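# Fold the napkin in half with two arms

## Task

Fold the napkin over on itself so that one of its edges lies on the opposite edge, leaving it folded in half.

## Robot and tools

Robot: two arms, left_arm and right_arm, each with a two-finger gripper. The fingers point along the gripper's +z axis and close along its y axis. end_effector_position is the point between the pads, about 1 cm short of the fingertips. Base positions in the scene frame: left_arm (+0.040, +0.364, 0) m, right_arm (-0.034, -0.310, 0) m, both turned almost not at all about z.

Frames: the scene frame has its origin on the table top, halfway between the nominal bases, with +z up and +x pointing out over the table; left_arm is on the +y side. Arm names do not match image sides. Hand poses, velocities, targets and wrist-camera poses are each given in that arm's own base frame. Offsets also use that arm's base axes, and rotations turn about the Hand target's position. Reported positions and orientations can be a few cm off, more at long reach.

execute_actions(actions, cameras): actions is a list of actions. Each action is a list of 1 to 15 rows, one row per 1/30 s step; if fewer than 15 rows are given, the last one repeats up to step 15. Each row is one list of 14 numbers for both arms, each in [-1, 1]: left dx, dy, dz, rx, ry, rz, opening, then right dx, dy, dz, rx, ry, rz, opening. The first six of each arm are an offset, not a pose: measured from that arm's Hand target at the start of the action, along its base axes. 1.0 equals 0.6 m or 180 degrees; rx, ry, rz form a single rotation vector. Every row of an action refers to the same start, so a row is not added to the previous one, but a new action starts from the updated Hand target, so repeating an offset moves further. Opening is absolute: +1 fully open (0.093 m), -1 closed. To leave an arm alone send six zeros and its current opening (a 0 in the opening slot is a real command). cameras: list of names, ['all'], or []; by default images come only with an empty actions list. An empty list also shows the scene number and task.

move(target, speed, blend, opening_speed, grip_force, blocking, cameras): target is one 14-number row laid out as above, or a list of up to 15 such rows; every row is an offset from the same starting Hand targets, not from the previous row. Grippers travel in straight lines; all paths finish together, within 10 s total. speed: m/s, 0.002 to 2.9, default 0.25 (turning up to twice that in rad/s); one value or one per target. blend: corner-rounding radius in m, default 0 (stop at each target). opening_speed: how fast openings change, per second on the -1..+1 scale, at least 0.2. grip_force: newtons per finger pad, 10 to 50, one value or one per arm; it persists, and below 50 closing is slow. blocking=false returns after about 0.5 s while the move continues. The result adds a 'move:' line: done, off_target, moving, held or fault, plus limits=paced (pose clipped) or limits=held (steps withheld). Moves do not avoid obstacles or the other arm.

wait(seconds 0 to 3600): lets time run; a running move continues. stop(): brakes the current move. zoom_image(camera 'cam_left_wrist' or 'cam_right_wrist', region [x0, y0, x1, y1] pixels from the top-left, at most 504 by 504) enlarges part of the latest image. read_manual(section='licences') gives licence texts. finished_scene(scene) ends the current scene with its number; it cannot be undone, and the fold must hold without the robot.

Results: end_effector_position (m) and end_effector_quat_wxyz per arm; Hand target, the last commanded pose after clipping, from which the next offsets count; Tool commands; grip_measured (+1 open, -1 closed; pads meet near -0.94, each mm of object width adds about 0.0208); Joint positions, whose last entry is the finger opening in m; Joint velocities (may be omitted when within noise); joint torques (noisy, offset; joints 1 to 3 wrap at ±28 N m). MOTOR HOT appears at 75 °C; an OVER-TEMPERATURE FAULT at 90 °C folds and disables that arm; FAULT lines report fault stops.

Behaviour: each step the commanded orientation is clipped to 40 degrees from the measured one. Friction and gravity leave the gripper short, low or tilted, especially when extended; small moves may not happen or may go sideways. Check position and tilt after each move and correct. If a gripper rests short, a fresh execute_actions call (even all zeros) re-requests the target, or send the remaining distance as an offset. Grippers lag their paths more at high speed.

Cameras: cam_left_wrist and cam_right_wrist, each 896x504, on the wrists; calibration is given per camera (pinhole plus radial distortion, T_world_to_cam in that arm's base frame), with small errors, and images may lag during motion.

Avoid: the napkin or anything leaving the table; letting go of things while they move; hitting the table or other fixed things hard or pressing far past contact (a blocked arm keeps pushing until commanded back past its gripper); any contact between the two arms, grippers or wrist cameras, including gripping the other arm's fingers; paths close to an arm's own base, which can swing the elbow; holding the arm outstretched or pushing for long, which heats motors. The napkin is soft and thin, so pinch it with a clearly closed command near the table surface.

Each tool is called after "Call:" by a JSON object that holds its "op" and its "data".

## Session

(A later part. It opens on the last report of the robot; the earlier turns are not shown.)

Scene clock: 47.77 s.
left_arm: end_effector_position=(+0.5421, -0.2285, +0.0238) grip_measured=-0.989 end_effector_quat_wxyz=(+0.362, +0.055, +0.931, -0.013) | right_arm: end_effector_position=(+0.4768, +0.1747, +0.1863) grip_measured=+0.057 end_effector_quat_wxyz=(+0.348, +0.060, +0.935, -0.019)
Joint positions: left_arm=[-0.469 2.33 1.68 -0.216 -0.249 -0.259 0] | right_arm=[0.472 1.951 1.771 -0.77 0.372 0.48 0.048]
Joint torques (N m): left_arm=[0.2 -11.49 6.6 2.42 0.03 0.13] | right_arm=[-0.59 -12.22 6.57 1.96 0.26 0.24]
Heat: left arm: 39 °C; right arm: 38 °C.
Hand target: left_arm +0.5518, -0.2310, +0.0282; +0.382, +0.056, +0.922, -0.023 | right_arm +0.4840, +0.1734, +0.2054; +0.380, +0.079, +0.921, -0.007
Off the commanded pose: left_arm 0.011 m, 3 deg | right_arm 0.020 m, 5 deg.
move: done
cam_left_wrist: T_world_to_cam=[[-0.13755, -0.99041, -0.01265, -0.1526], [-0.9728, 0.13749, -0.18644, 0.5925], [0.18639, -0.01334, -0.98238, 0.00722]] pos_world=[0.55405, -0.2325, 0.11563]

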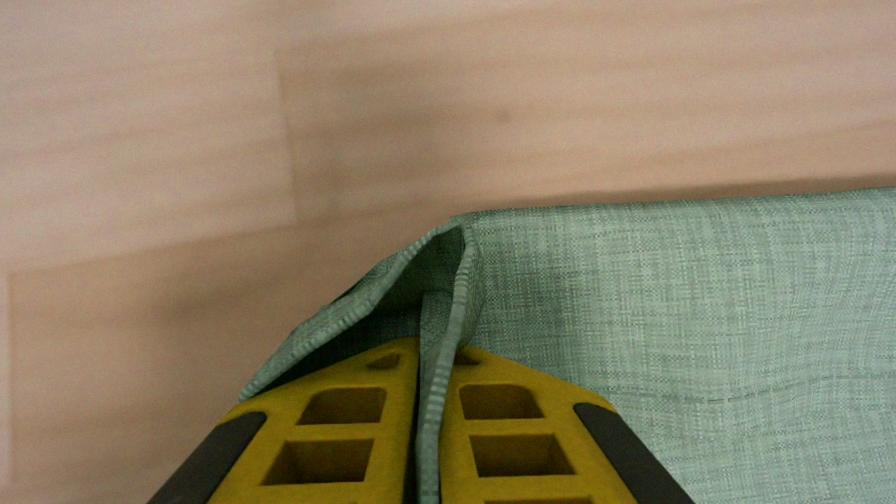

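Call:
{"op": "move", "data": {"target": [[0.01,0,0.13,0,0,0,-1,0,0,0,0,0,0,0.06],[0.11,0,0.13,-0.003,-0.02,0,-1,0,0,0,0,0,0,0.06],[0.18,-0.003,0.03,-0.006,-0.055,0,-1,0,0,0,0,0,0,0.06]], "cameras": ["all"], "speed": 0.18, "blend": 0.03}}

Scene clock: 50.57 s.
left_arm: end_effector_position=(+0.6437, -0.2250, +0.0266) grip_measured=-0.989 end_effector_quat_wxyz=(+0.425, +0.053, +0.903, -0.014) | right_arm: end_effector_position=(+0.4768, +0.1747, +0.1863) grip_measured=+0.057 end_effector_quat_wxyz=(+0.348, +0.060, +0.935, -0.019)
Joint positions: left_arm=[-0.393 2.663 2.212 -0.263 -0.23 -0.17 0] | right_arm=[0.472 1.951 1.771 -0.77 0.372 0.48 0.048]
Joint torques (N m): left_arm=[0.51 -13.18 10.84 2.61 0.03 0.13] | right_arm=[-0.59 -12.22 6.57 1.96 0.26 0.24]
Heat: left arm: 39 °C; right arm: 38 °C.
Hand target: left_arm +0.6598, -0.2328, +0.0462; +0.460, +0.054, +0.886, -0.027 | right_arm +0.4840, +0.1734, +0.2054; +0.380, +0.079, +0.921, -0.007
Off the commanded pose: left_arm 0.027 m, 5 deg | right_arm 0.020 m, 5 deg.
move: off_target (left_arm)
cam_left_wrist: T_world_to_cam=[[-0.13308, -0.9909, -0.02037, -0.13797], [-0.93791, 0.13255, -0.32055, 0.67149], [0.32033, -0.02355, -0.94701, -0.09846]] pos_world=[0.64298, -0.22804, 0.11919]
cam_right_wrist: T_world_to_cam=[[-0.13339, -0.99085, 0.02073, 0.22751], [-0.9664, 0.1254, -0.22439, 0.51405], [0.21974, -0.04996, -0.97428, 0.16915]] pos_world=[0.48995, 0.16942, 0.27544]

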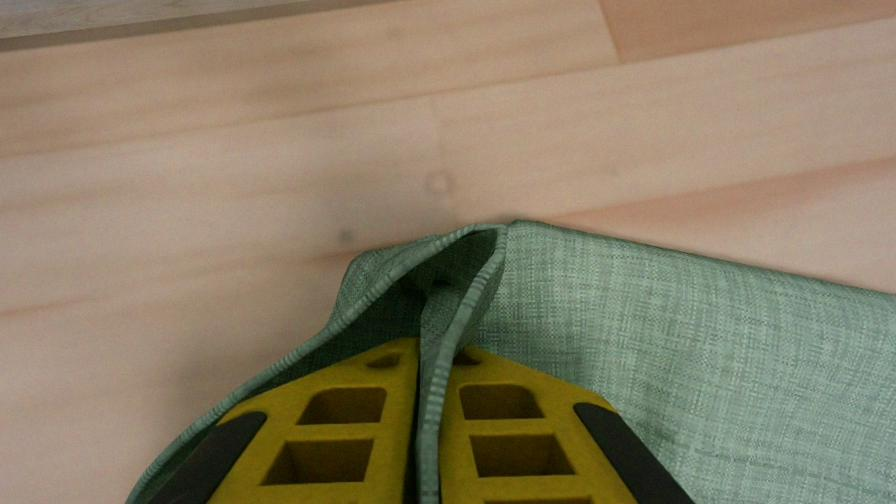

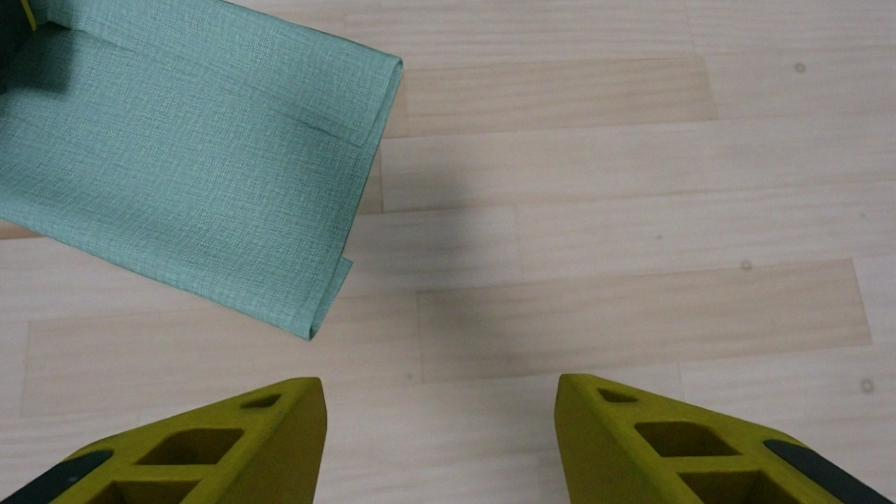

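Call:
{"op": "move", "data": {"target": [[-0.05,0,0.04,0,0.02,0,-1,0,0,0,0,0,0,0.06],[-0.185,0.003,0.0,0.006,0.055,0,-1,0,0,0,0,0,0,0.06],[-0.185,0.003,-0.02,0.006,0.055,0,-0.6,0,0,0,0,0,0,0.06],[-0.185,0.003,0.12,0.006,0.055,0,-0.6,0,0,0,0,0,0,0.06],[-0.3,0.003,0.27,0.006,0.055,0,-0.6,0,0,0,0,0,0,0.06]], "cameras": ["all"], "speed": 0.18, "blend": [0.02,0,0,0.02,0]}}

Scene clock: 56.90 s.
left_arm: end_effector_position=(+0.4810, -0.2340, +0.1723) grip_measured=-0.601 end_effector_quat_wxyz=(+0.354, +0.070, +0.933, -0.017) | right_arm: end_effector_position=(+0.4768, +0.1747, +0.1863) grip_measured=+0.057 end_effector_quat_wxyz=(+0.348, +0.060, +0.935, -0.019)
Joint positions: left_arm=[-0.537 2.009 1.783 -0.664 -0.27 -0.292 0.016] | right_arm=[0.472 1.951 1.771 -0.77 0.372 0.48 0.048]
Joint torques (N m): left_arm=[-0.14 -14.78 9.61 1.48 -0.32 -0.07] | right_arm=[-0.58 -12.21 6.56 1.96 0.26 0.24]
Heat: left arm: 42 °C; right arm: 38 °C.
Hand target: left_arm +0.4798, -0.2310, +0.2082; +0.382, +0.056, +0.922, -0.023 | right_arm +0.4840, +0.1734, +0.2054; +0.380, +0.079, +0.921, -0.007
Off the commanded pose: left_arm 0.036 m, 4 deg | right_arm 0.020 m, 5 deg.
move: off_target (left_arm); blend cut to 0.0182 m at target 1; target 3's new opening was sent with left_arm's hand 0.016 m and 2 deg from that target
cam_left_wrist: T_world_to_cam=[[-0.1672, -0.98581, -0.01516, -0.14881], [-0.97109, 0.16732, -0.17024, 0.5649], [0.17036, -0.01374, -0.98529, 0.17244]] pos_world=[0.49431, -0.23885, 0.26382]
cam_right_wrist: T_world_to_cam=[[-0.13339, -0.99085, 0.02073, 0.22751], [-0.9664, 0.1254, -0.22439, 0.51405], [0.21974, -0.04996, -0.97428, 0.16915]] pos_world=[0.48995, 0.16942, 0.27544]

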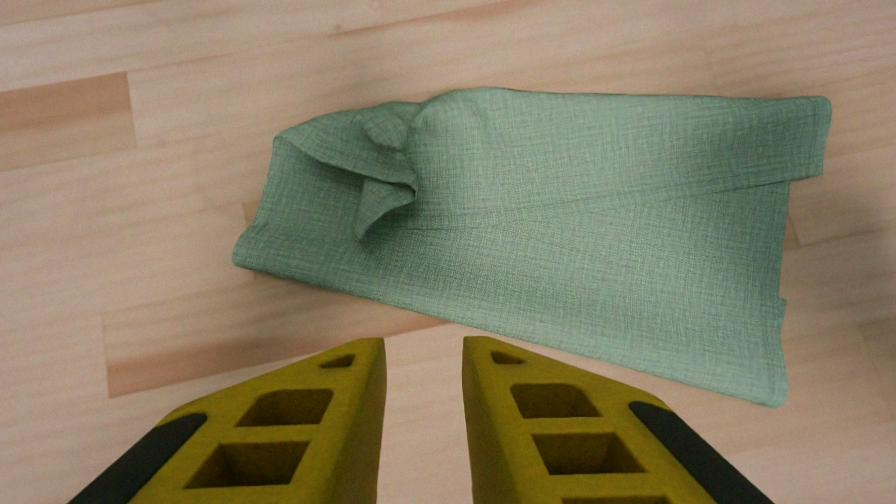

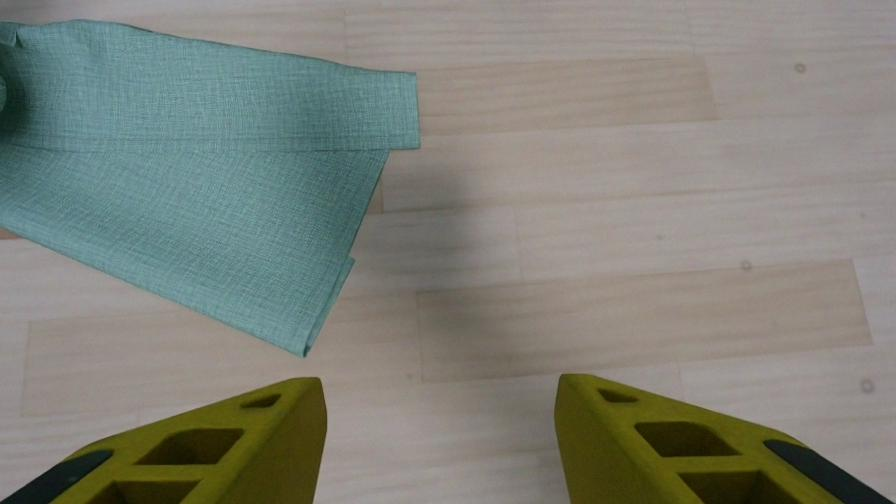

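Call:
{"op": "move", "data": {"target": [0.1328,0.0475,-0.247,0,0,0,-0.3,0.265,0.011,-0.234,0,0,0,-0.25], "cameras": ["all"], "speed": 0.25}}

Scene clock: 61.13 s.
left_arm: end_effector_position=(+0.5457, -0.1960, +0.0467) grip_measured=-0.302 end_effector_quat_wxyz=(+0.352, +0.053, +0.934, -0.010) | right_arm: end_effector_position=(+0.6420, +0.1814, +0.0594) grip_measured=-0.247 end_effector_quat_wxyz=(+0.383, +0.087, +0.920, -0.006)
Joint positions: left_arm=[-0.405 2.265 1.677 -0.288 -0.209 -0.215 0.031] | right_arm=[0.356 2.684 2.457 -0.613 0.323 0.421 0.033]
Joint torques (N m): left_arm=[0.2 -11.6 8.13 2.42 0.06 0.13] | right_arm=[-0.59 -14.41 9.89 1.29 -0.05 -0.1]
Heat: left arm: 43 °C; right arm: 40 °C.
Hand target: left_arm +0.5595, -0.2025, +0.0600; +0.382, +0.056, +0.922, -0.023 | right_arm +0.6430, +0.1800, +0.0650; +0.380, +0.079, +0.921, -0.007
Off the commanded pose: left_arm 0.020 m, 4 deg | right_arm 0.006 m, 1 deg.
move: off_target (left_arm)
cam_left_wrist: T_world_to_cam=[[-0.13233, -0.99107, -0.0164, -0.12241], [-0.97709, 0.13321, -0.16601, 0.59648], [0.16671, -0.00594, -0.98599, 0.04178]] pos_world=[0.55965, -0.20053, 0.13821]
cam_right_wrist: T_world_to_cam=[[-0.17443, -0.98423, -0.02948, 0.28685], [-0.93939, 0.17531, -0.29464, 0.62221], [0.29517, -0.0237, -0.95515, -0.0448]] pos_world=[0.64775, 0.17219, 0.149]

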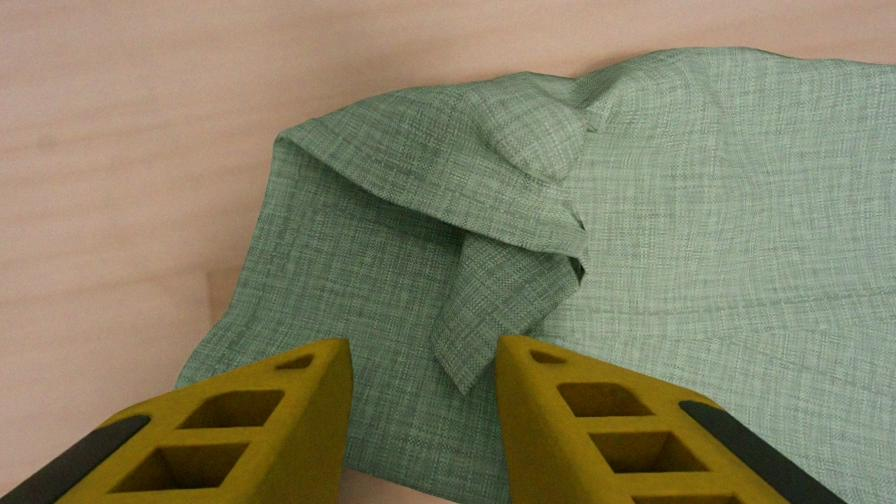

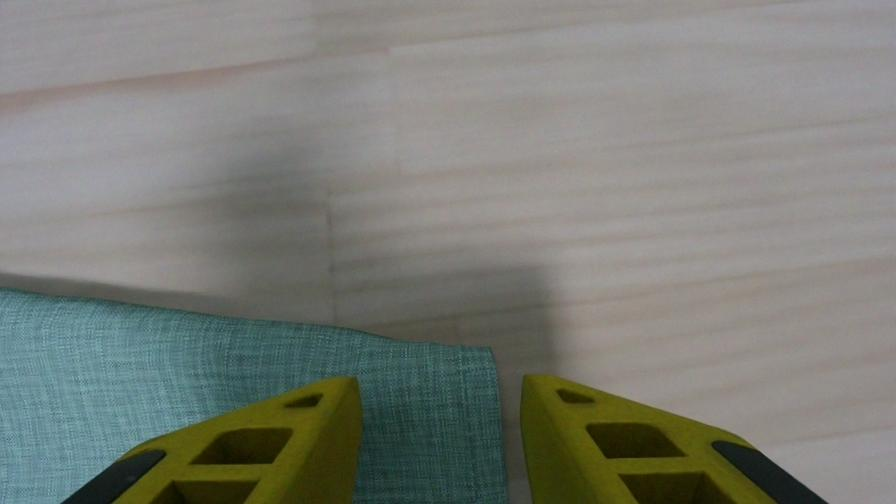

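Call:
{"op": "move", "data": {"target": [[-0.01,-0.025,-0.02,0,0,0,-0.3,-0.037,0,-0.03,0,0,0,-0.25],[-0.01,-0.025,-0.05,0,0,0,-0.3,-0.037,0,-0.105,0,0,0,-0.25]], "cameras": ["all"], "speed": 0.13}}

Scene clock: 64.27 s.
left_arm: end_effector_position=(+0.5431, -0.2182, +0.0249) grip_measured=-0.302 end_effector_quat_wxyz=(+0.359, +0.070, +0.931, -0.019) | right_arm: end_effector_position=(+0.6278, +0.1802, +0.0239) grip_measured=-0.247 end_effector_quat_wxyz=(+0.402, +0.088, +0.911, -0.007)
Joint positions: left_arm=[-0.442 2.311 1.654 -0.204 -0.209 -0.213 0.031] | right_arm=[0.368 2.589 2.104 -0.319 0.349 0.419 0.033]
Joint torques (N m): left_arm=[0.05 -11.44 6.43 2.44 -0.2 -0.07] | right_arm=[-0.02 -12.88 4.66 1.6 -0.12 0]
Heat: left arm: 43 °C; right arm: 41 °C.
Hand target: left_arm +0.5535, -0.2175, +0.0300; +0.382, +0.056, +0.922, -0.023 | right_arm +0.6208, +0.1800, +0.0020; +0.380, +0.079, +0.921, -0.007
Off the commanded pose: left_arm 0.012 m, 3 deg | right_arm 0.023 m, 3 deg.
move: off_target (left_arm, right_arm)
cam_left_wrist: T_world_to_cam=[[-0.16966, -0.98541, -0.01327, -0.12379], [-0.96888, 0.16925, -0.18063, 0.59695], [0.18024, -0.01779, -0.98346, 0.01061]] pos_world=[0.55546, -0.22283, 0.11663]
cam_right_wrist: T_world_to_cam=[[-0.17753, -0.98363, -0.03087, 0.2841], [-0.92571, 0.17755, -0.33397, 0.5906], [0.33399, -0.03071, -0.94208, -0.098]] pos_world=[0.62989, 0.17158, 0.11369]

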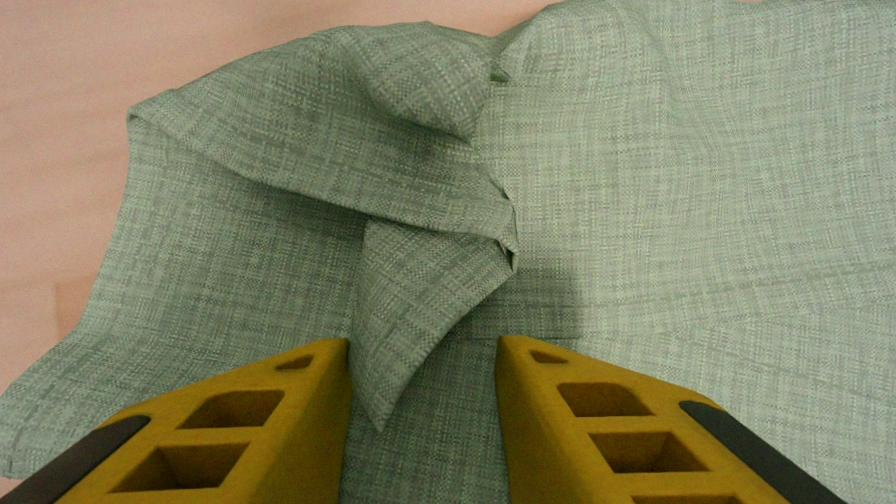

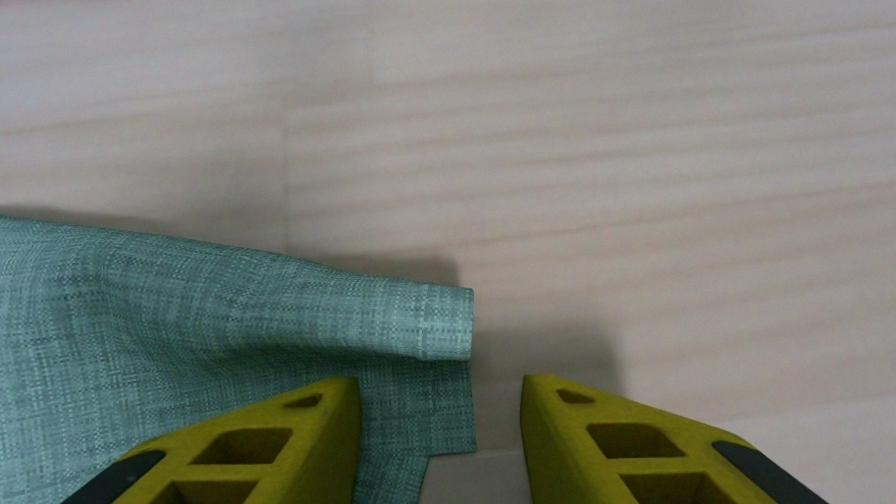

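Call:
{"op": "move", "data": {"target": [0,0,0,0,0,0,-1,0,0,0,0,0,0,-1], "cameras": ["all"], "opening_speed": 0.6}}

Scene clock: 75.37 s.
left_arm: end_effector_position=(+0.5434, -0.2174, +0.0249) grip_measured=-0.989 end_effector_quat_wxyz=(+0.359, +0.070, +0.931, -0.018) | right_arm: end_effector_position=(+0.6295, +0.1842, +0.0251) grip_measured=-0.983 end_effector_quat_wxyz=(+0.406, +0.088, +0.909, +0.003)
Joint positions: left_arm=[-0.44 2.311 1.654 -0.204 -0.209 -0.213 0] | right_arm=[0.369 2.589 2.101 -0.3 0.335 0.424 0]
Joint torques (N m): left_arm=[0.1 -11.44 6.45 2.45 -0.2 -0.07] | right_arm=[-0.17 -12.85 5.12 1.42 -0.08 0]
Heat: left arm: 45 °C; right arm: 42 °C.
Hand target: left_arm +0.5535, -0.2175, +0.0300; +0.382, +0.056, +0.922, -0.023 | right_arm +0.6208, +0.1800, +0.0020; +0.380, +0.079, +0.921, -0.007
Off the commanded pose: left_arm 0.011 m, 3 deg | right_arm 0.025 m, 4 deg.
move: done
cam_left_wrist: T_world_to_cam=[[-0.16813, -0.98567, -0.0133, -0.12374], [-0.96916, 0.16775, -0.18054, 0.597], [0.18019, -0.01746, -0.98348, 0.01066]] pos_world=[0.55586, -0.22193, 0.11663]
cam_right_wrist: T_world_to_cam=[[-0.16913, -0.98429, -0.05066, 0.28374], [-0.92338, 0.17622, -0.34105, 0.59078], [0.34462, -0.01091, -0.93868, -0.10772]] pos_world=[0.63062, 0.174, 0.11474]

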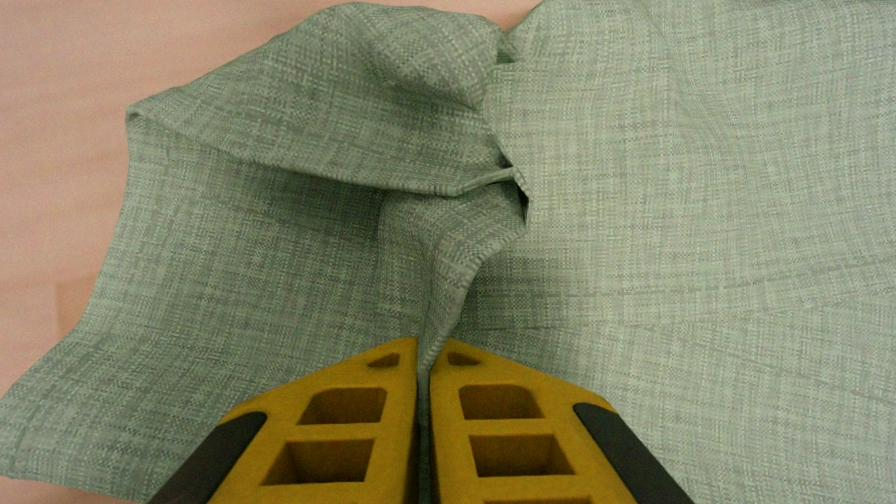

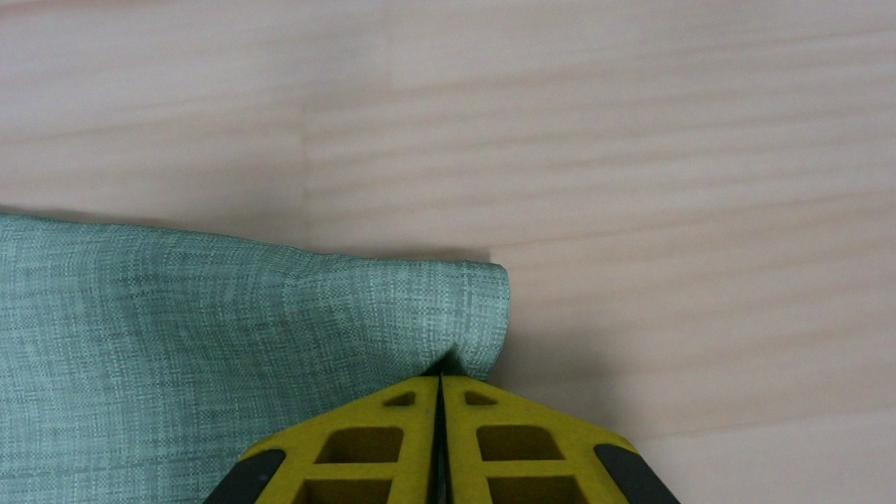

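Call:
{"op": "move", "data": {"target": [0.03,0,0.12,0,0,0,-1,0.02,0,0.13,0,0,0,-1], "cameras": ["all"], "speed": 0.2}}

Scene clock: 78.47 s.
left_arm: end_effector_position=(+0.5649, -0.2183, +0.0811) grip_measured=-0.989 end_effector_quat_wxyz=(+0.367, +0.062, +0.928, -0.019) | right_arm: end_effector_position=(+0.6303, +0.1859, +0.0739) grip_measured=-0.983 end_effector_quat_wxyz=(+0.383, +0.082, +0.920, -0.005)
Joint positions: left_arm=[-0.426 2.311 1.875 -0.405 -0.209 -0.213 0] | right_arm=[0.369 2.609 2.371 -0.606 0.328 0.422 0]
Joint torques (N m): left_arm=[0.39 -13.61 10.29 1.56 -0.08 0.06] | right_arm=[-0.9 -14.19 10 1.28 -0.04 -0.05]
Heat: left arm: 46 °C; right arm: 44 °C.
Hand target: left_arm +0.5715, -0.2175, +0.1020; +0.382, +0.056, +0.922, -0.023 | right_arm +0.6328, +0.1800, +0.0800; +0.380, +0.079, +0.921, -0.007
Off the commanded pose: left_arm 0.022 m, 2 deg | right_arm 0.009 m, 0 deg.
move: off_target (left_arm)
cam_left_wrist: T_world_to_cam=[[-0.15423, -0.988, -0.00796, -0.12913], [-0.96793, 0.15271, -0.19949, 0.62573], [0.19831, -0.02306, -0.97987, 0.05026]] pos_world=[0.57578, -0.22198, 0.17304]
cam_right_wrist: T_world_to_cam=[[-0.16497, -0.98596, -0.02604, 0.28381], [-0.94149, 0.16528, -0.29374, 0.6178], [0.29392, -0.02394, -0.95553, -0.02654]] pos_world=[0.63627, 0.17708, 0.16351]

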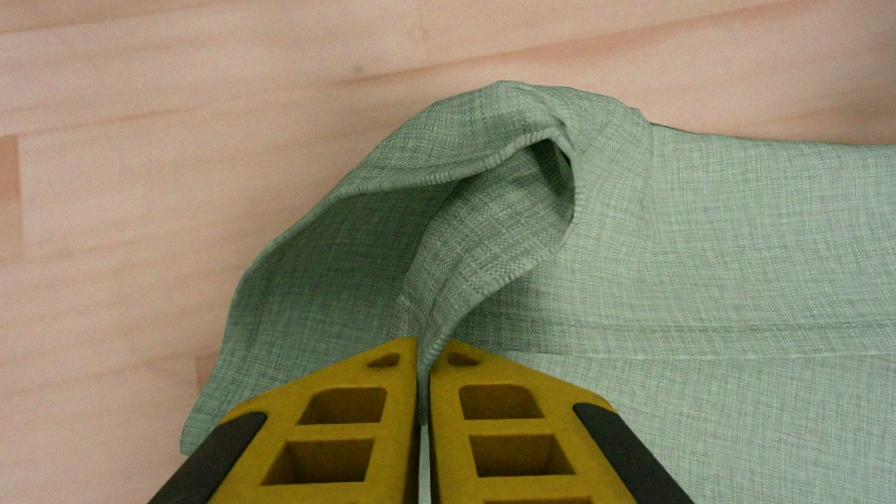

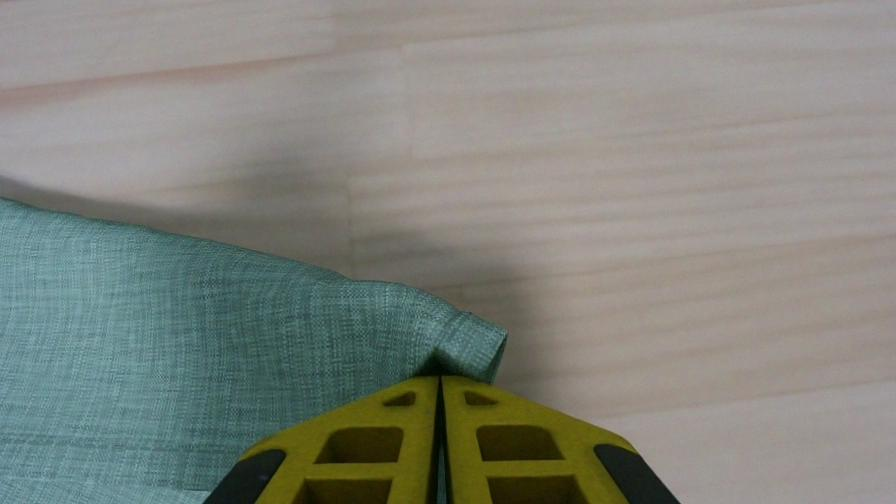

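Call:
{"op": "move", "data": {"target": [[0.1,0.01,0.02,-0.004,-0.03,0,-1,0.04,-0.01,0.0,-0.006,-0.03,0,-1],[0.17,0.01,-0.1,-0.01,-0.07,0,-1,0.1,-0.02,-0.075,-0.012,-0.07,0,-1]], "cameras": ["all"], "speed": 0.15, "blend": 0.02}}

Scene clock: 80.67 s.
left_arm: end_effector_position=(+0.6529, -0.2107, +0.0191) grip_measured=-0.989 end_effector_quat_wxyz=(+0.441, +0.056, +0.895, -0.021) | right_arm: end_effector_position=(+0.6828, +0.1755, +0.0281) grip_measured=-0.983 end_effector_quat_wxyz=(+0.462, +0.069, +0.884, -0.010)
Joint positions: left_arm=[-0.36 2.666 2.158 -0.164 -0.198 -0.14 0] | right_arm=[0.334 2.799 2.429 -0.287 0.352 0.316 0]
Joint torques (N m): left_arm=[0.69 -13.16 11.06 2.76 0.07 0.12] | right_arm=[-0.87 -13.94 9.61 2.18 0.14 -0.11]
Heat: left arm: 46 °C; right arm: 44 °C.
Hand target: left_arm +0.6735, -0.2115, +0.0420; +0.481, +0.052, +0.874, -0.031 | right_arm +0.6928, +0.1680, +0.0350; +0.480, +0.073, +0.874, -0.015
Off the commanded pose: left_arm 0.031 m, 5 deg | right_arm 0.014 m, 3 deg.
move: off_target (left_arm, right_arm)
cam_left_wrist: T_world_to_cam=[[-0.14404, -0.98947, -0.01431, -0.11528], [-0.92456, 0.13972, -0.35448, 0.66925], [0.35275, -0.03783, -0.93495, -0.13251]] pos_world=[0.6489, -0.21259, 0.1117]
cam_right_wrist: T_world_to_cam=[[-0.14609, -0.98904, -0.02137, 0.26856], [-0.87853, 0.13963, -0.45682, 0.62166], [0.45479, -0.04796, -0.8893, -0.19356]] pos_world=[0.67341, 0.16953, 0.11759]

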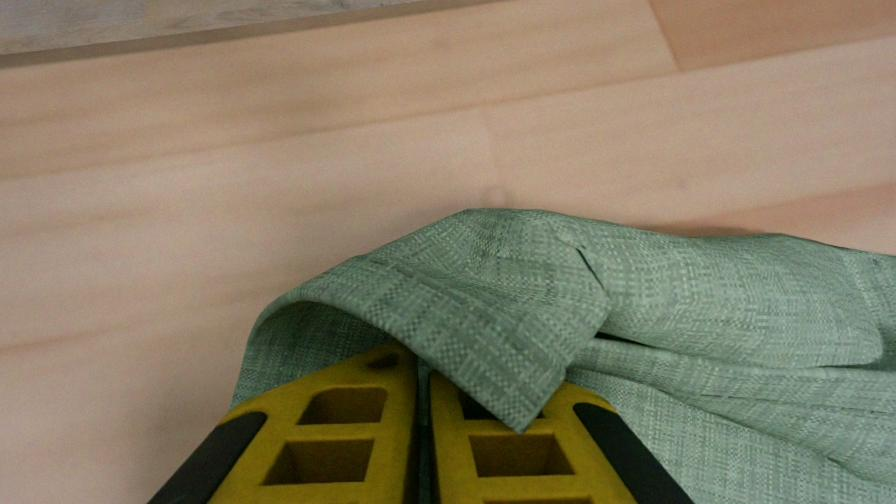

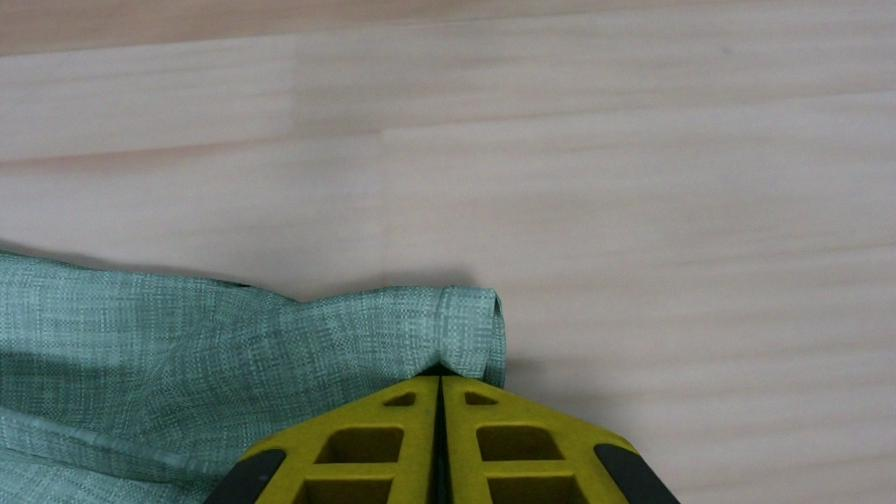

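Call:
{"op": "move", "data": {"target": [[0,0,0,0,0,0,-0.4,0,0,-0.01,0,0,0,-0.4],[0.0,0,0.12,0,0,0,-0.4,0.01,0,0.12,0,0,0,-0.4],[-0.3,0,0.3,0.01,0.07,0,-0.4,-0.3,0.03,0.28,0.01,0.07,0,-0.4]], "cameras": ["all"], "speed": 0.25}}

Scene clock: 86.27 s.
left_arm: end_effector_position=(+0.4998, -0.2202, +0.2005) grip_measured=-0.401 end_effector_quat_wxyz=(+0.368, +0.069, +0.927, -0.025) | right_arm: end_effector_position=(+0.5198, +0.1923, +0.1884) grip_measured=-0.403 end_effector_quat_wxyz=(+0.375, +0.065, +0.925, -0.007)
Joint positions: left_arm=[-0.486 2.026 1.896 -0.714 -0.233 -0.249 0.026] | right_arm=[0.466 2.099 1.958 -0.741 0.375 0.471 0.026]
Joint torques (N m): left_arm=[-0.09 -14.9 6.6 1.55 -0.3 -0.07] | right_arm=[-0.12 -14.45 6.67 1.22 0.24 0.24]
Heat: left arm: 48 °C; right arm: 47 °C.
Hand target: left_arm +0.4935, -0.2115, +0.2220; +0.382, +0.056, +0.922, -0.023 | right_arm +0.5128, +0.1860, +0.2030; +0.380, +0.078, +0.921, -0.010
Off the commanded pose: left_arm 0.024 m, 2 deg | right_arm 0.017 m, 2 deg.
elbow stopped short (right arm): the move would have taken joint 3 (elbow) straighter than the controller allows.
move: off_target (left_arm, right_arm)
cam_left_wrist: T_world_to_cam=[[-0.17185, -0.98512, -0.00217, -0.1317], [-0.96463, 0.16872, -0.20253, 0.58925], [0.19989, -0.03271, -0.97927, 0.17716]] pos_world=[0.51036, -0.22336, 0.29255]
cam_right_wrist: T_world_to_cam=[[-0.13497, -0.99081, -0.00939, 0.25716], [-0.95093, 0.13219, -0.27973, 0.55502], [0.2784, -0.02882, -0.96003, 0.12528]] pos_world=[0.52762, 0.18504, 0.27795]

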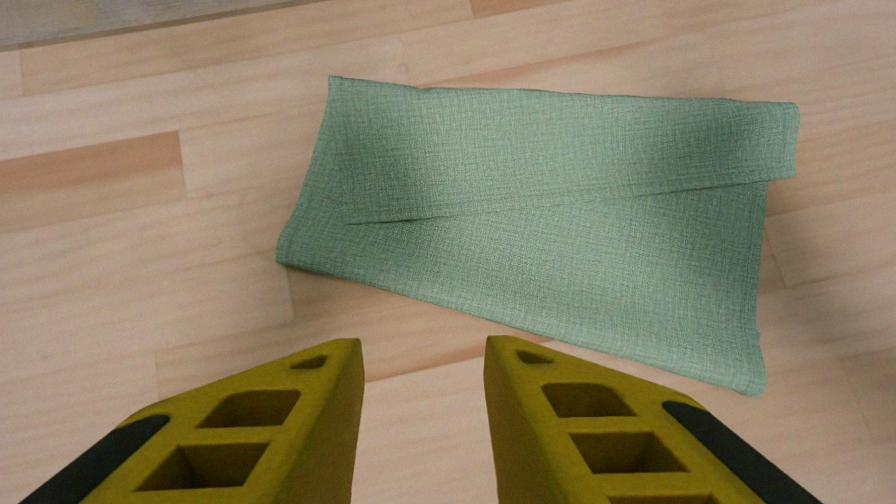

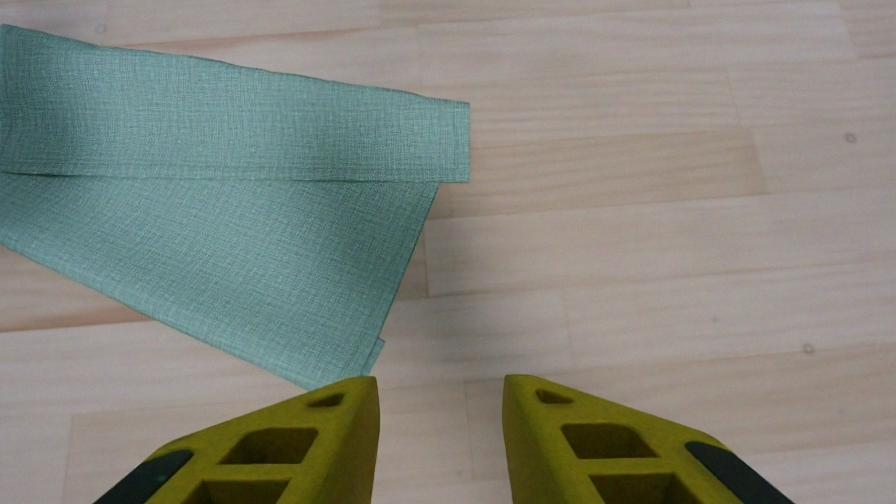

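Call:
{"op": "move", "data": {"target": [0.2175,0.0425,-0.262,0,0,0,-0.1,0.259,-0.03,-0.222,-0.005,-0.027,0,-0.52], "cameras": ["all"], "speed": 0.25}}

Scene clock: 93.20 s.
left_arm: end_effector_position=(+0.6069, -0.1762, +0.0497) grip_measured=-0.101 end_effector_quat_wxyz=(+0.348, +0.050, +0.936, -0.011) | right_arm: end_effector_position=(+0.6686, +0.1659, +0.0653) grip_measured=-0.517 end_effector_quat_wxyz=(+0.424, +0.086, +0.902, -0.012)
Joint positions: left_arm=[-0.324 2.48 2.074 -0.467 -0.155 -0.16 0.04] | right_arm=[0.325 2.747 2.54 -0.54 0.34 0.365 0.02]
Joint torques (N m): left_arm=[0.05 -11.96 10.7 2.35 0.09 0.12] | right_arm=[-0.47 -14.69 10.07 1.39 -0.06 -0.1]
Heat: left arm: 49 °C; right arm: 48 °C.
Hand target: left_arm +0.6240, -0.1860, +0.0648; +0.382, +0.056, +0.922, -0.023 | right_arm +0.6682, +0.1680, +0.0698; +0.420, +0.075, +0.904, -0.013
Off the commanded pose: left_arm 0.025 m, 4 deg | right_arm 0.005 m, 1 deg.
move: off_target (left_arm)
cam_left_wrist: T_world_to_cam=[[-0.12722, -0.9918, -0.0118, -0.09807], [-0.97919, 0.12748, -0.15791, 0.65403], [0.15812, -0.00853, -0.98738, 0.03948]] pos_world=[0.6217, -0.1803, 0.1411]
cam_right_wrist: T_world_to_cam=[[-0.17725, -0.98386, -0.02455, 0.27804], [-0.909, 0.17322, -0.3791, 0.63715], [0.37723, -0.04488, -0.92503, -0.10073]] pos_world=[0.66644, 0.15866, 0.15519]

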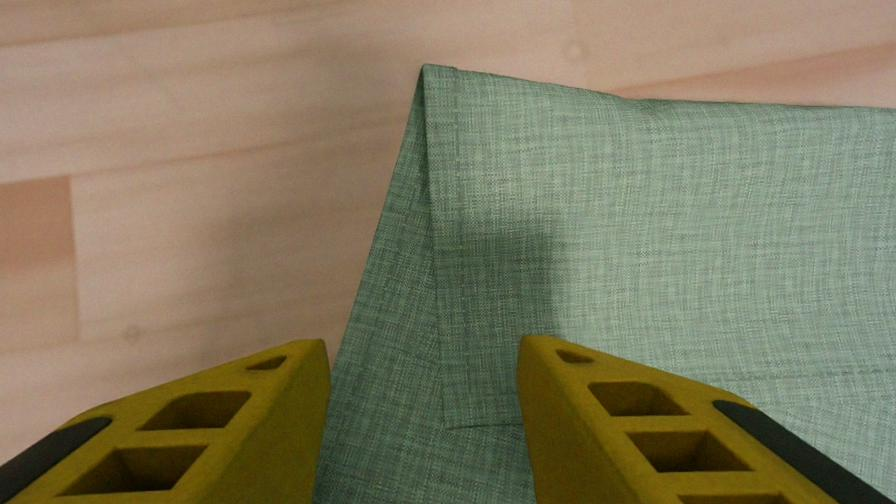

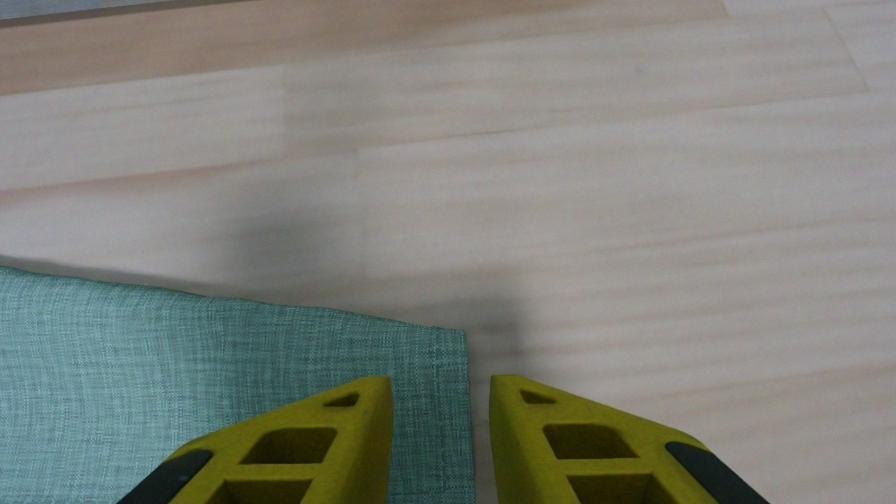

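Call:
{"op": "move", "data": {"target": [[-0.027,-0.033,-0.02,0,0,0,-0.1,-0.03,-0.005,-0.03,0,0,0,-0.52],[-0.027,-0.033,-0.075,0,0,0,-0.1,-0.03,-0.005,-0.1,0,0,0,-0.52]], "cameras": ["all"], "speed": 0.13}}

Scene clock: 95.93 s.
left_arm: end_effector_position=(+0.5995, -0.2060, +0.0218) grip_measured=-0.101 end_effector_quat_wxyz=(+0.363, +0.065, +0.929, -0.025) | right_arm: end_effector_position=(+0.6550, +0.1629, +0.0256) grip_measured=-0.517 end_effector_quat_wxyz=(+0.435, +0.089, +0.896, -0.014)
Joint positions: left_arm=[-0.373 2.497 1.97 -0.312 -0.158 -0.172 0.04] | right_arm=[0.331 2.655 2.184 -0.254 0.357 0.367 0.02]
Joint torques (N m): left_arm=[0.42 -12.03 6.39 2.48 -0.23 -0.05] | right_arm=[0.05 -13.78 5.34 1.74 -0.1 -0.06]
Heat: left arm: 49 °C; right arm: 49 °C.
Hand target: left_arm +0.6078, -0.2058, +0.0198; +0.382, +0.056, +0.922, -0.023 | right_arm +0.6502, +0.1650, +0.0098; +0.420, +0.075, +0.904, -0.013
Off the commanded pose: left_arm 0.008 m, 3 deg | right_arm 0.017 m, 3 deg.
move: off_target (left_arm, right_arm)
cam_left_wrist: T_world_to_cam=[[-0.16456, -0.98637, 0.00091, -0.10572], [-0.96818, 0.16135, -0.19128, 0.64724], [0.18853, -0.03235, -0.98154, -0.01045]] pos_world=[0.61122, -0.20905, 0.11364]
cam_right_wrist: T_world_to_cam=[[-0.18387, -0.9826, -0.02638, 0.27582], [-0.89826, 0.17887, -0.40142, 0.60285], [0.39916, -0.05011, -0.91551, -0.14614]] pos_world=[0.65056, 0.15587, 0.11548]

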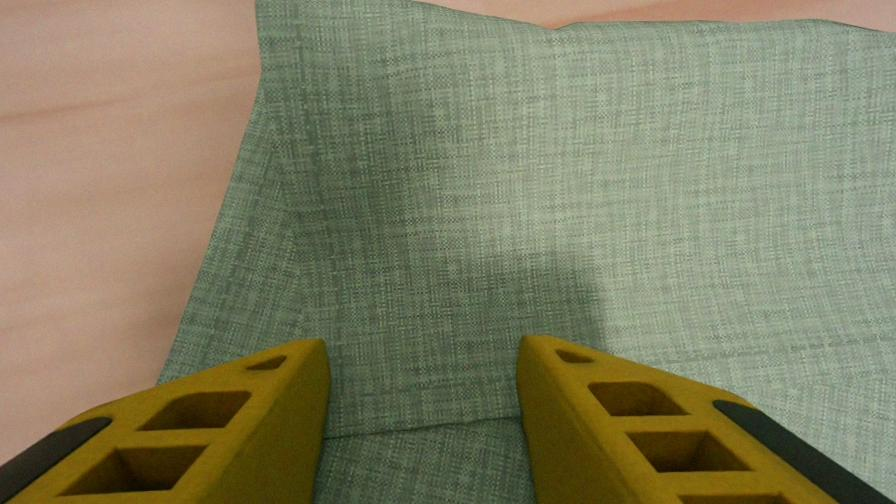

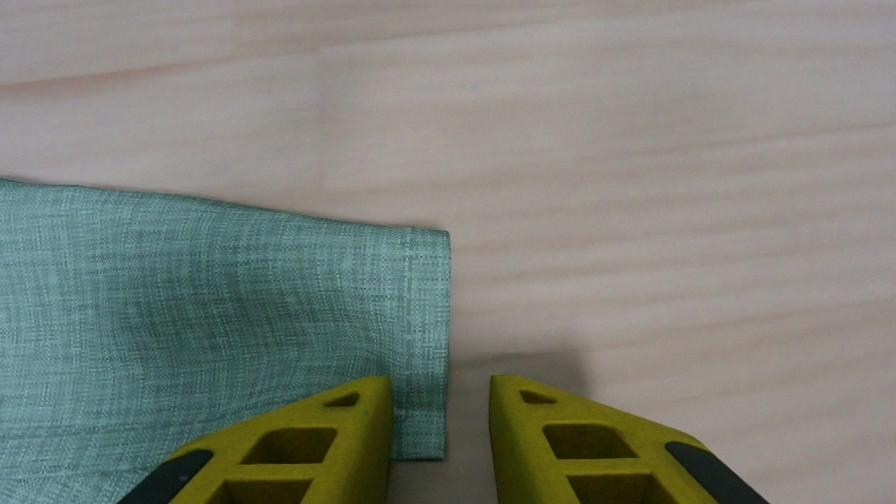

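Call:
{"op": "move", "data": {"target": [[0,0.02,0.11,0,0,0,-0.1,0,0,0,0,0,0,-1],[0,0.018,-0.012,0,0,0,-0.1,0,0,0,0,0,0,-1]], "cameras": ["all"], "speed": 0.15, "opening_speed": 0.6}}

Scene clock: 99.43 s.
left_arm: end_effector_position=(+0.6053, -0.1967, +0.0180) grip_measured=-0.101 end_effector_quat_wxyz=(+0.376, +0.054, +0.925, -0.027) | right_arm: end_effector_position=(+0.6553, +0.1704, +0.0268) grip_measured=-0.983 end_effector_quat_wxyz=(+0.437, +0.083, +0.896, -0.003)
Joint positions: left_arm=[-0.356 2.497 1.934 -0.248 -0.158 -0.177 0.04] | right_arm=[0.337 2.655 2.184 -0.244 0.338 0.367 0]
Joint torques (N m): left_arm=[0.06 -12.53 5.75 2.22 -0.08 0.1] | right_arm=[-0.34 -13.71 5.48 1.64 0 -0.07]
Heat: left arm: 51 °C; right arm: 50 °C.
Hand target: left_arm +0.6078, -0.1950, +0.0126; +0.382, +0.056, +0.922, -0.023 | right_arm +0.6502, +0.1650, +0.0098; +0.420, +0.075, +0.904, -0.013
Off the commanded pose: left_arm 0.006 m, 1 deg | right_arm 0.019 m, 3 deg.
move: done
cam_left_wrist: T_world_to_cam=[[-0.14476, -0.98942, 0.01003, -0.10833], [-0.96571, 0.13907, -0.21922, 0.64518], [0.21551, -0.04142, -0.97562, -0.03307]] pos_world=[0.6145, -0.19827, 0.11027]
cam_right_wrist: T_world_to_cam=[[-0.16398, -0.98556, -0.04222, 0.27122], [-0.89923, 0.16694, -0.40437, 0.60501], [0.40558, -0.02835, -0.91362, -0.15285]] pos_world=[0.65051, 0.16197, 0.11645]

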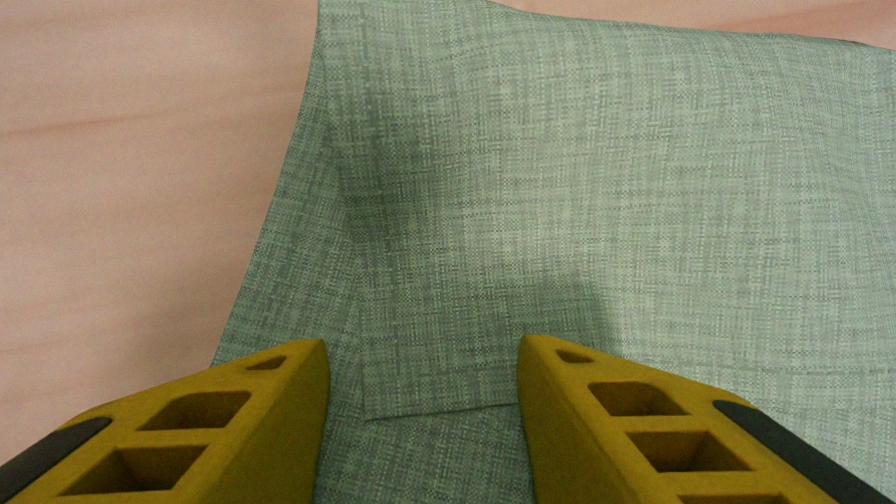

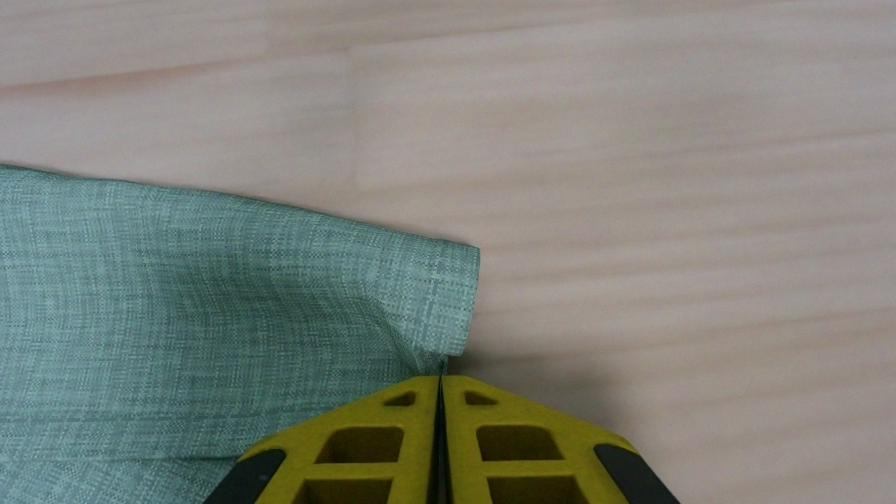

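Call:
{"op": "move", "data": {"target": [0,0,-0.008,0,0,0,-1,0,0,0,0,0,0,-1], "cameras": ["cam_left_wrist"], "opening_speed": 0.6}}

Scene clock: 101.70 s.
left_arm: end_effector_position=(+0.6063, -0.1992, +0.0185) grip_measured=-0.989 end_effector_quat_wxyz=(+0.382, +0.054, +0.922, -0.029) | right_arm: end_effector_position=(+0.6553, +0.1704, +0.0268) grip_measured=-0.983 end_effector_quat_wxyz=(+0.437, +0.083, +0.896, -0.003)
Joint positions: left_arm=[-0.359 2.497 1.927 -0.227 -0.158 -0.177 0] | right_arm=[0.337 2.655 2.184 -0.244 0.338 0.367 0]
Joint torques (N m): left_arm=[0.08 -11.92 5.78 2.18 -0.08 0.1] | right_arm=[-0.35 -13.72 5.49 1.64 0 -0.06]
Heat: left arm: 51 °C; right arm: 50 °C.
Hand target: left_arm +0.6078, -0.1950, +0.0078; +0.382, +0.056, +0.922, -0.023 | right_arm +0.6502, +0.1650, +0.0098; +0.420, +0.075, +0.904, -0.013
Off the commanded pose: left_arm 0.012 m, 1 deg | right_arm 0.019 m, 3 deg.
move: off_target (left_arm)
cam_left_wrist: T_world_to_cam=[[-0.148, -0.9889, 0.01297, -0.10864], [-0.96235, 0.14097, -0.23241, 0.64519], [0.228, -0.04688, -0.97253, -0.04173]] pos_world=[0.61434, -0.20035, 0.11077]

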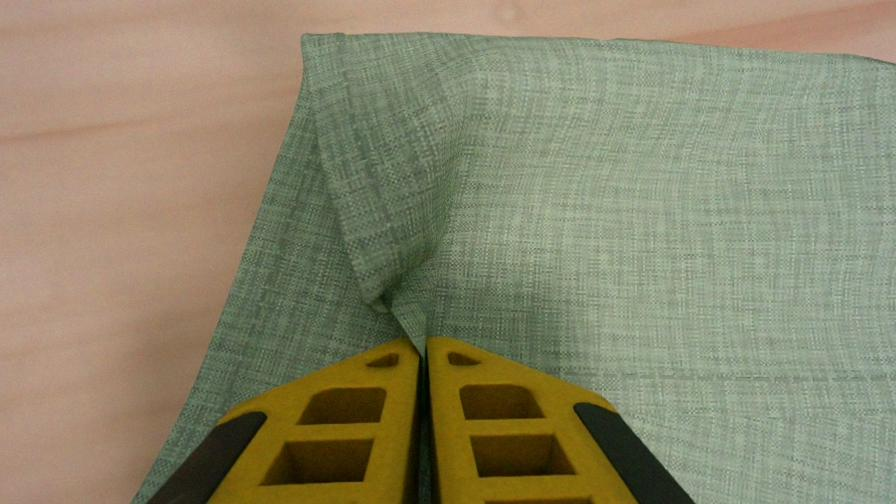

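Call:
{"op": "move", "data": {"target": [[-0.1,0.005,0.1,0,0,0,-1,-0.1,0.012,0.1,0,0,0,-1],[-0.35,0.02,0.1,0.008,0.05,0,-1,-0.35,0.06,0.1,0.01,0.05,0,-1],[-0.638,0.038,0.06,0.017,0.138,0,-1,-0.642,0.117,0.067,0.025,0.1365,0,-1]], "cameras": ["all"], "speed": 0.2, "blend": 0.03}}

Scene clock: 106.30 s.
left_arm: end_effector_position=(+0.2270, -0.1723, +0.0356) grip_measured=-0.989 end_effector_quat_wxyz=(+0.166, +0.066, +0.984, -0.003) | right_arm: end_effector_position=(+0.2686, +0.2356, +0.0400) grip_measured=-0.983 end_effector_quat_wxyz=(+0.215, +0.078, +0.973, -0.004)
Joint positions: left_arm=[-0.773 1.472 0.781 -0.618 -0.21 -0.612 0] | right_arm=[0.886 1.751 1.065 -0.635 0.358 1 0]
Joint torques (N m): left_arm=[-0.46 -7.92 5.61 0.74 -0.1 -0.07] | right_arm=[-0.1 -10.33 5.61 0.52 0.02 0.24]
Heat: left arm: 51 °C; right arm: 50 °C.
Hand target: left_arm +0.2250, -0.1722, +0.0438; +0.173, +0.060, +0.983, -0.010 | right_arm +0.2650, +0.2352, +0.0500; +0.215, +0.087, +0.973, +0.006
Off the commanded pose: left_arm 0.008 m, 1 deg | right_arm 0.011 m, 2 deg.
move: off_target (right_arm)
cam_left_wrist: T_world_to_cam=[[-0.15242, -0.98831, -0.00412, -0.13671], [-0.96487, 0.1479, 0.21715, 0.26605], [-0.214, 0.03708, -0.97613, 0.17759]] pos_world=[0.27387, -0.18105, 0.11501]
cam_right_wrist: T_world_to_cam=[[-0.15304, -0.98821, 0.00355, 0.26849], [-0.98686, 0.15302, 0.0519, 0.26028], [-0.05183, 0.00444, -0.99865, 0.13648]] pos_world=[0.30502, 0.22489, 0.12183]

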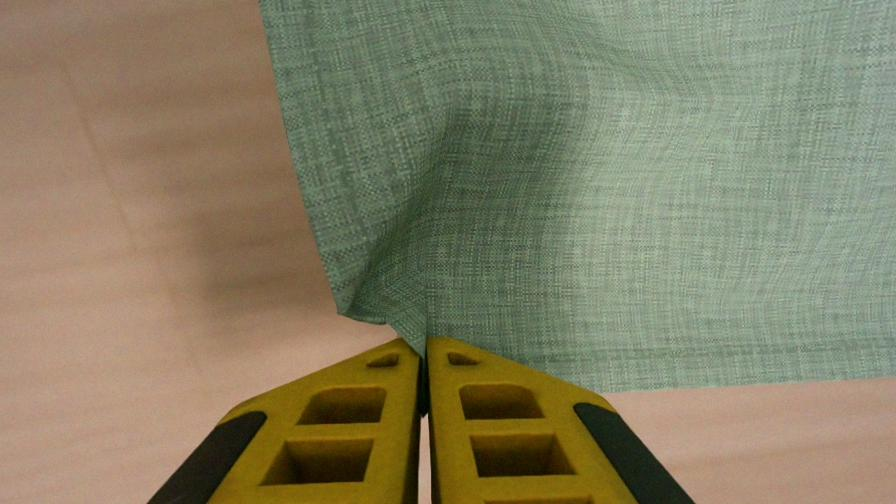

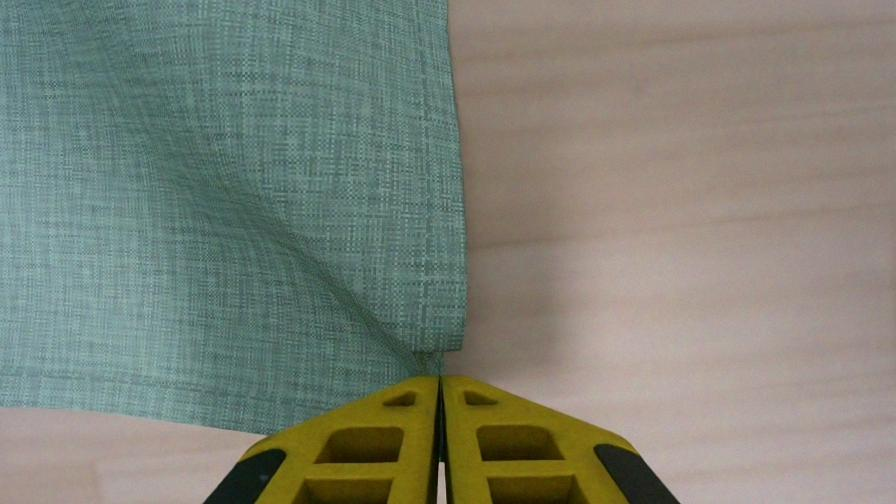

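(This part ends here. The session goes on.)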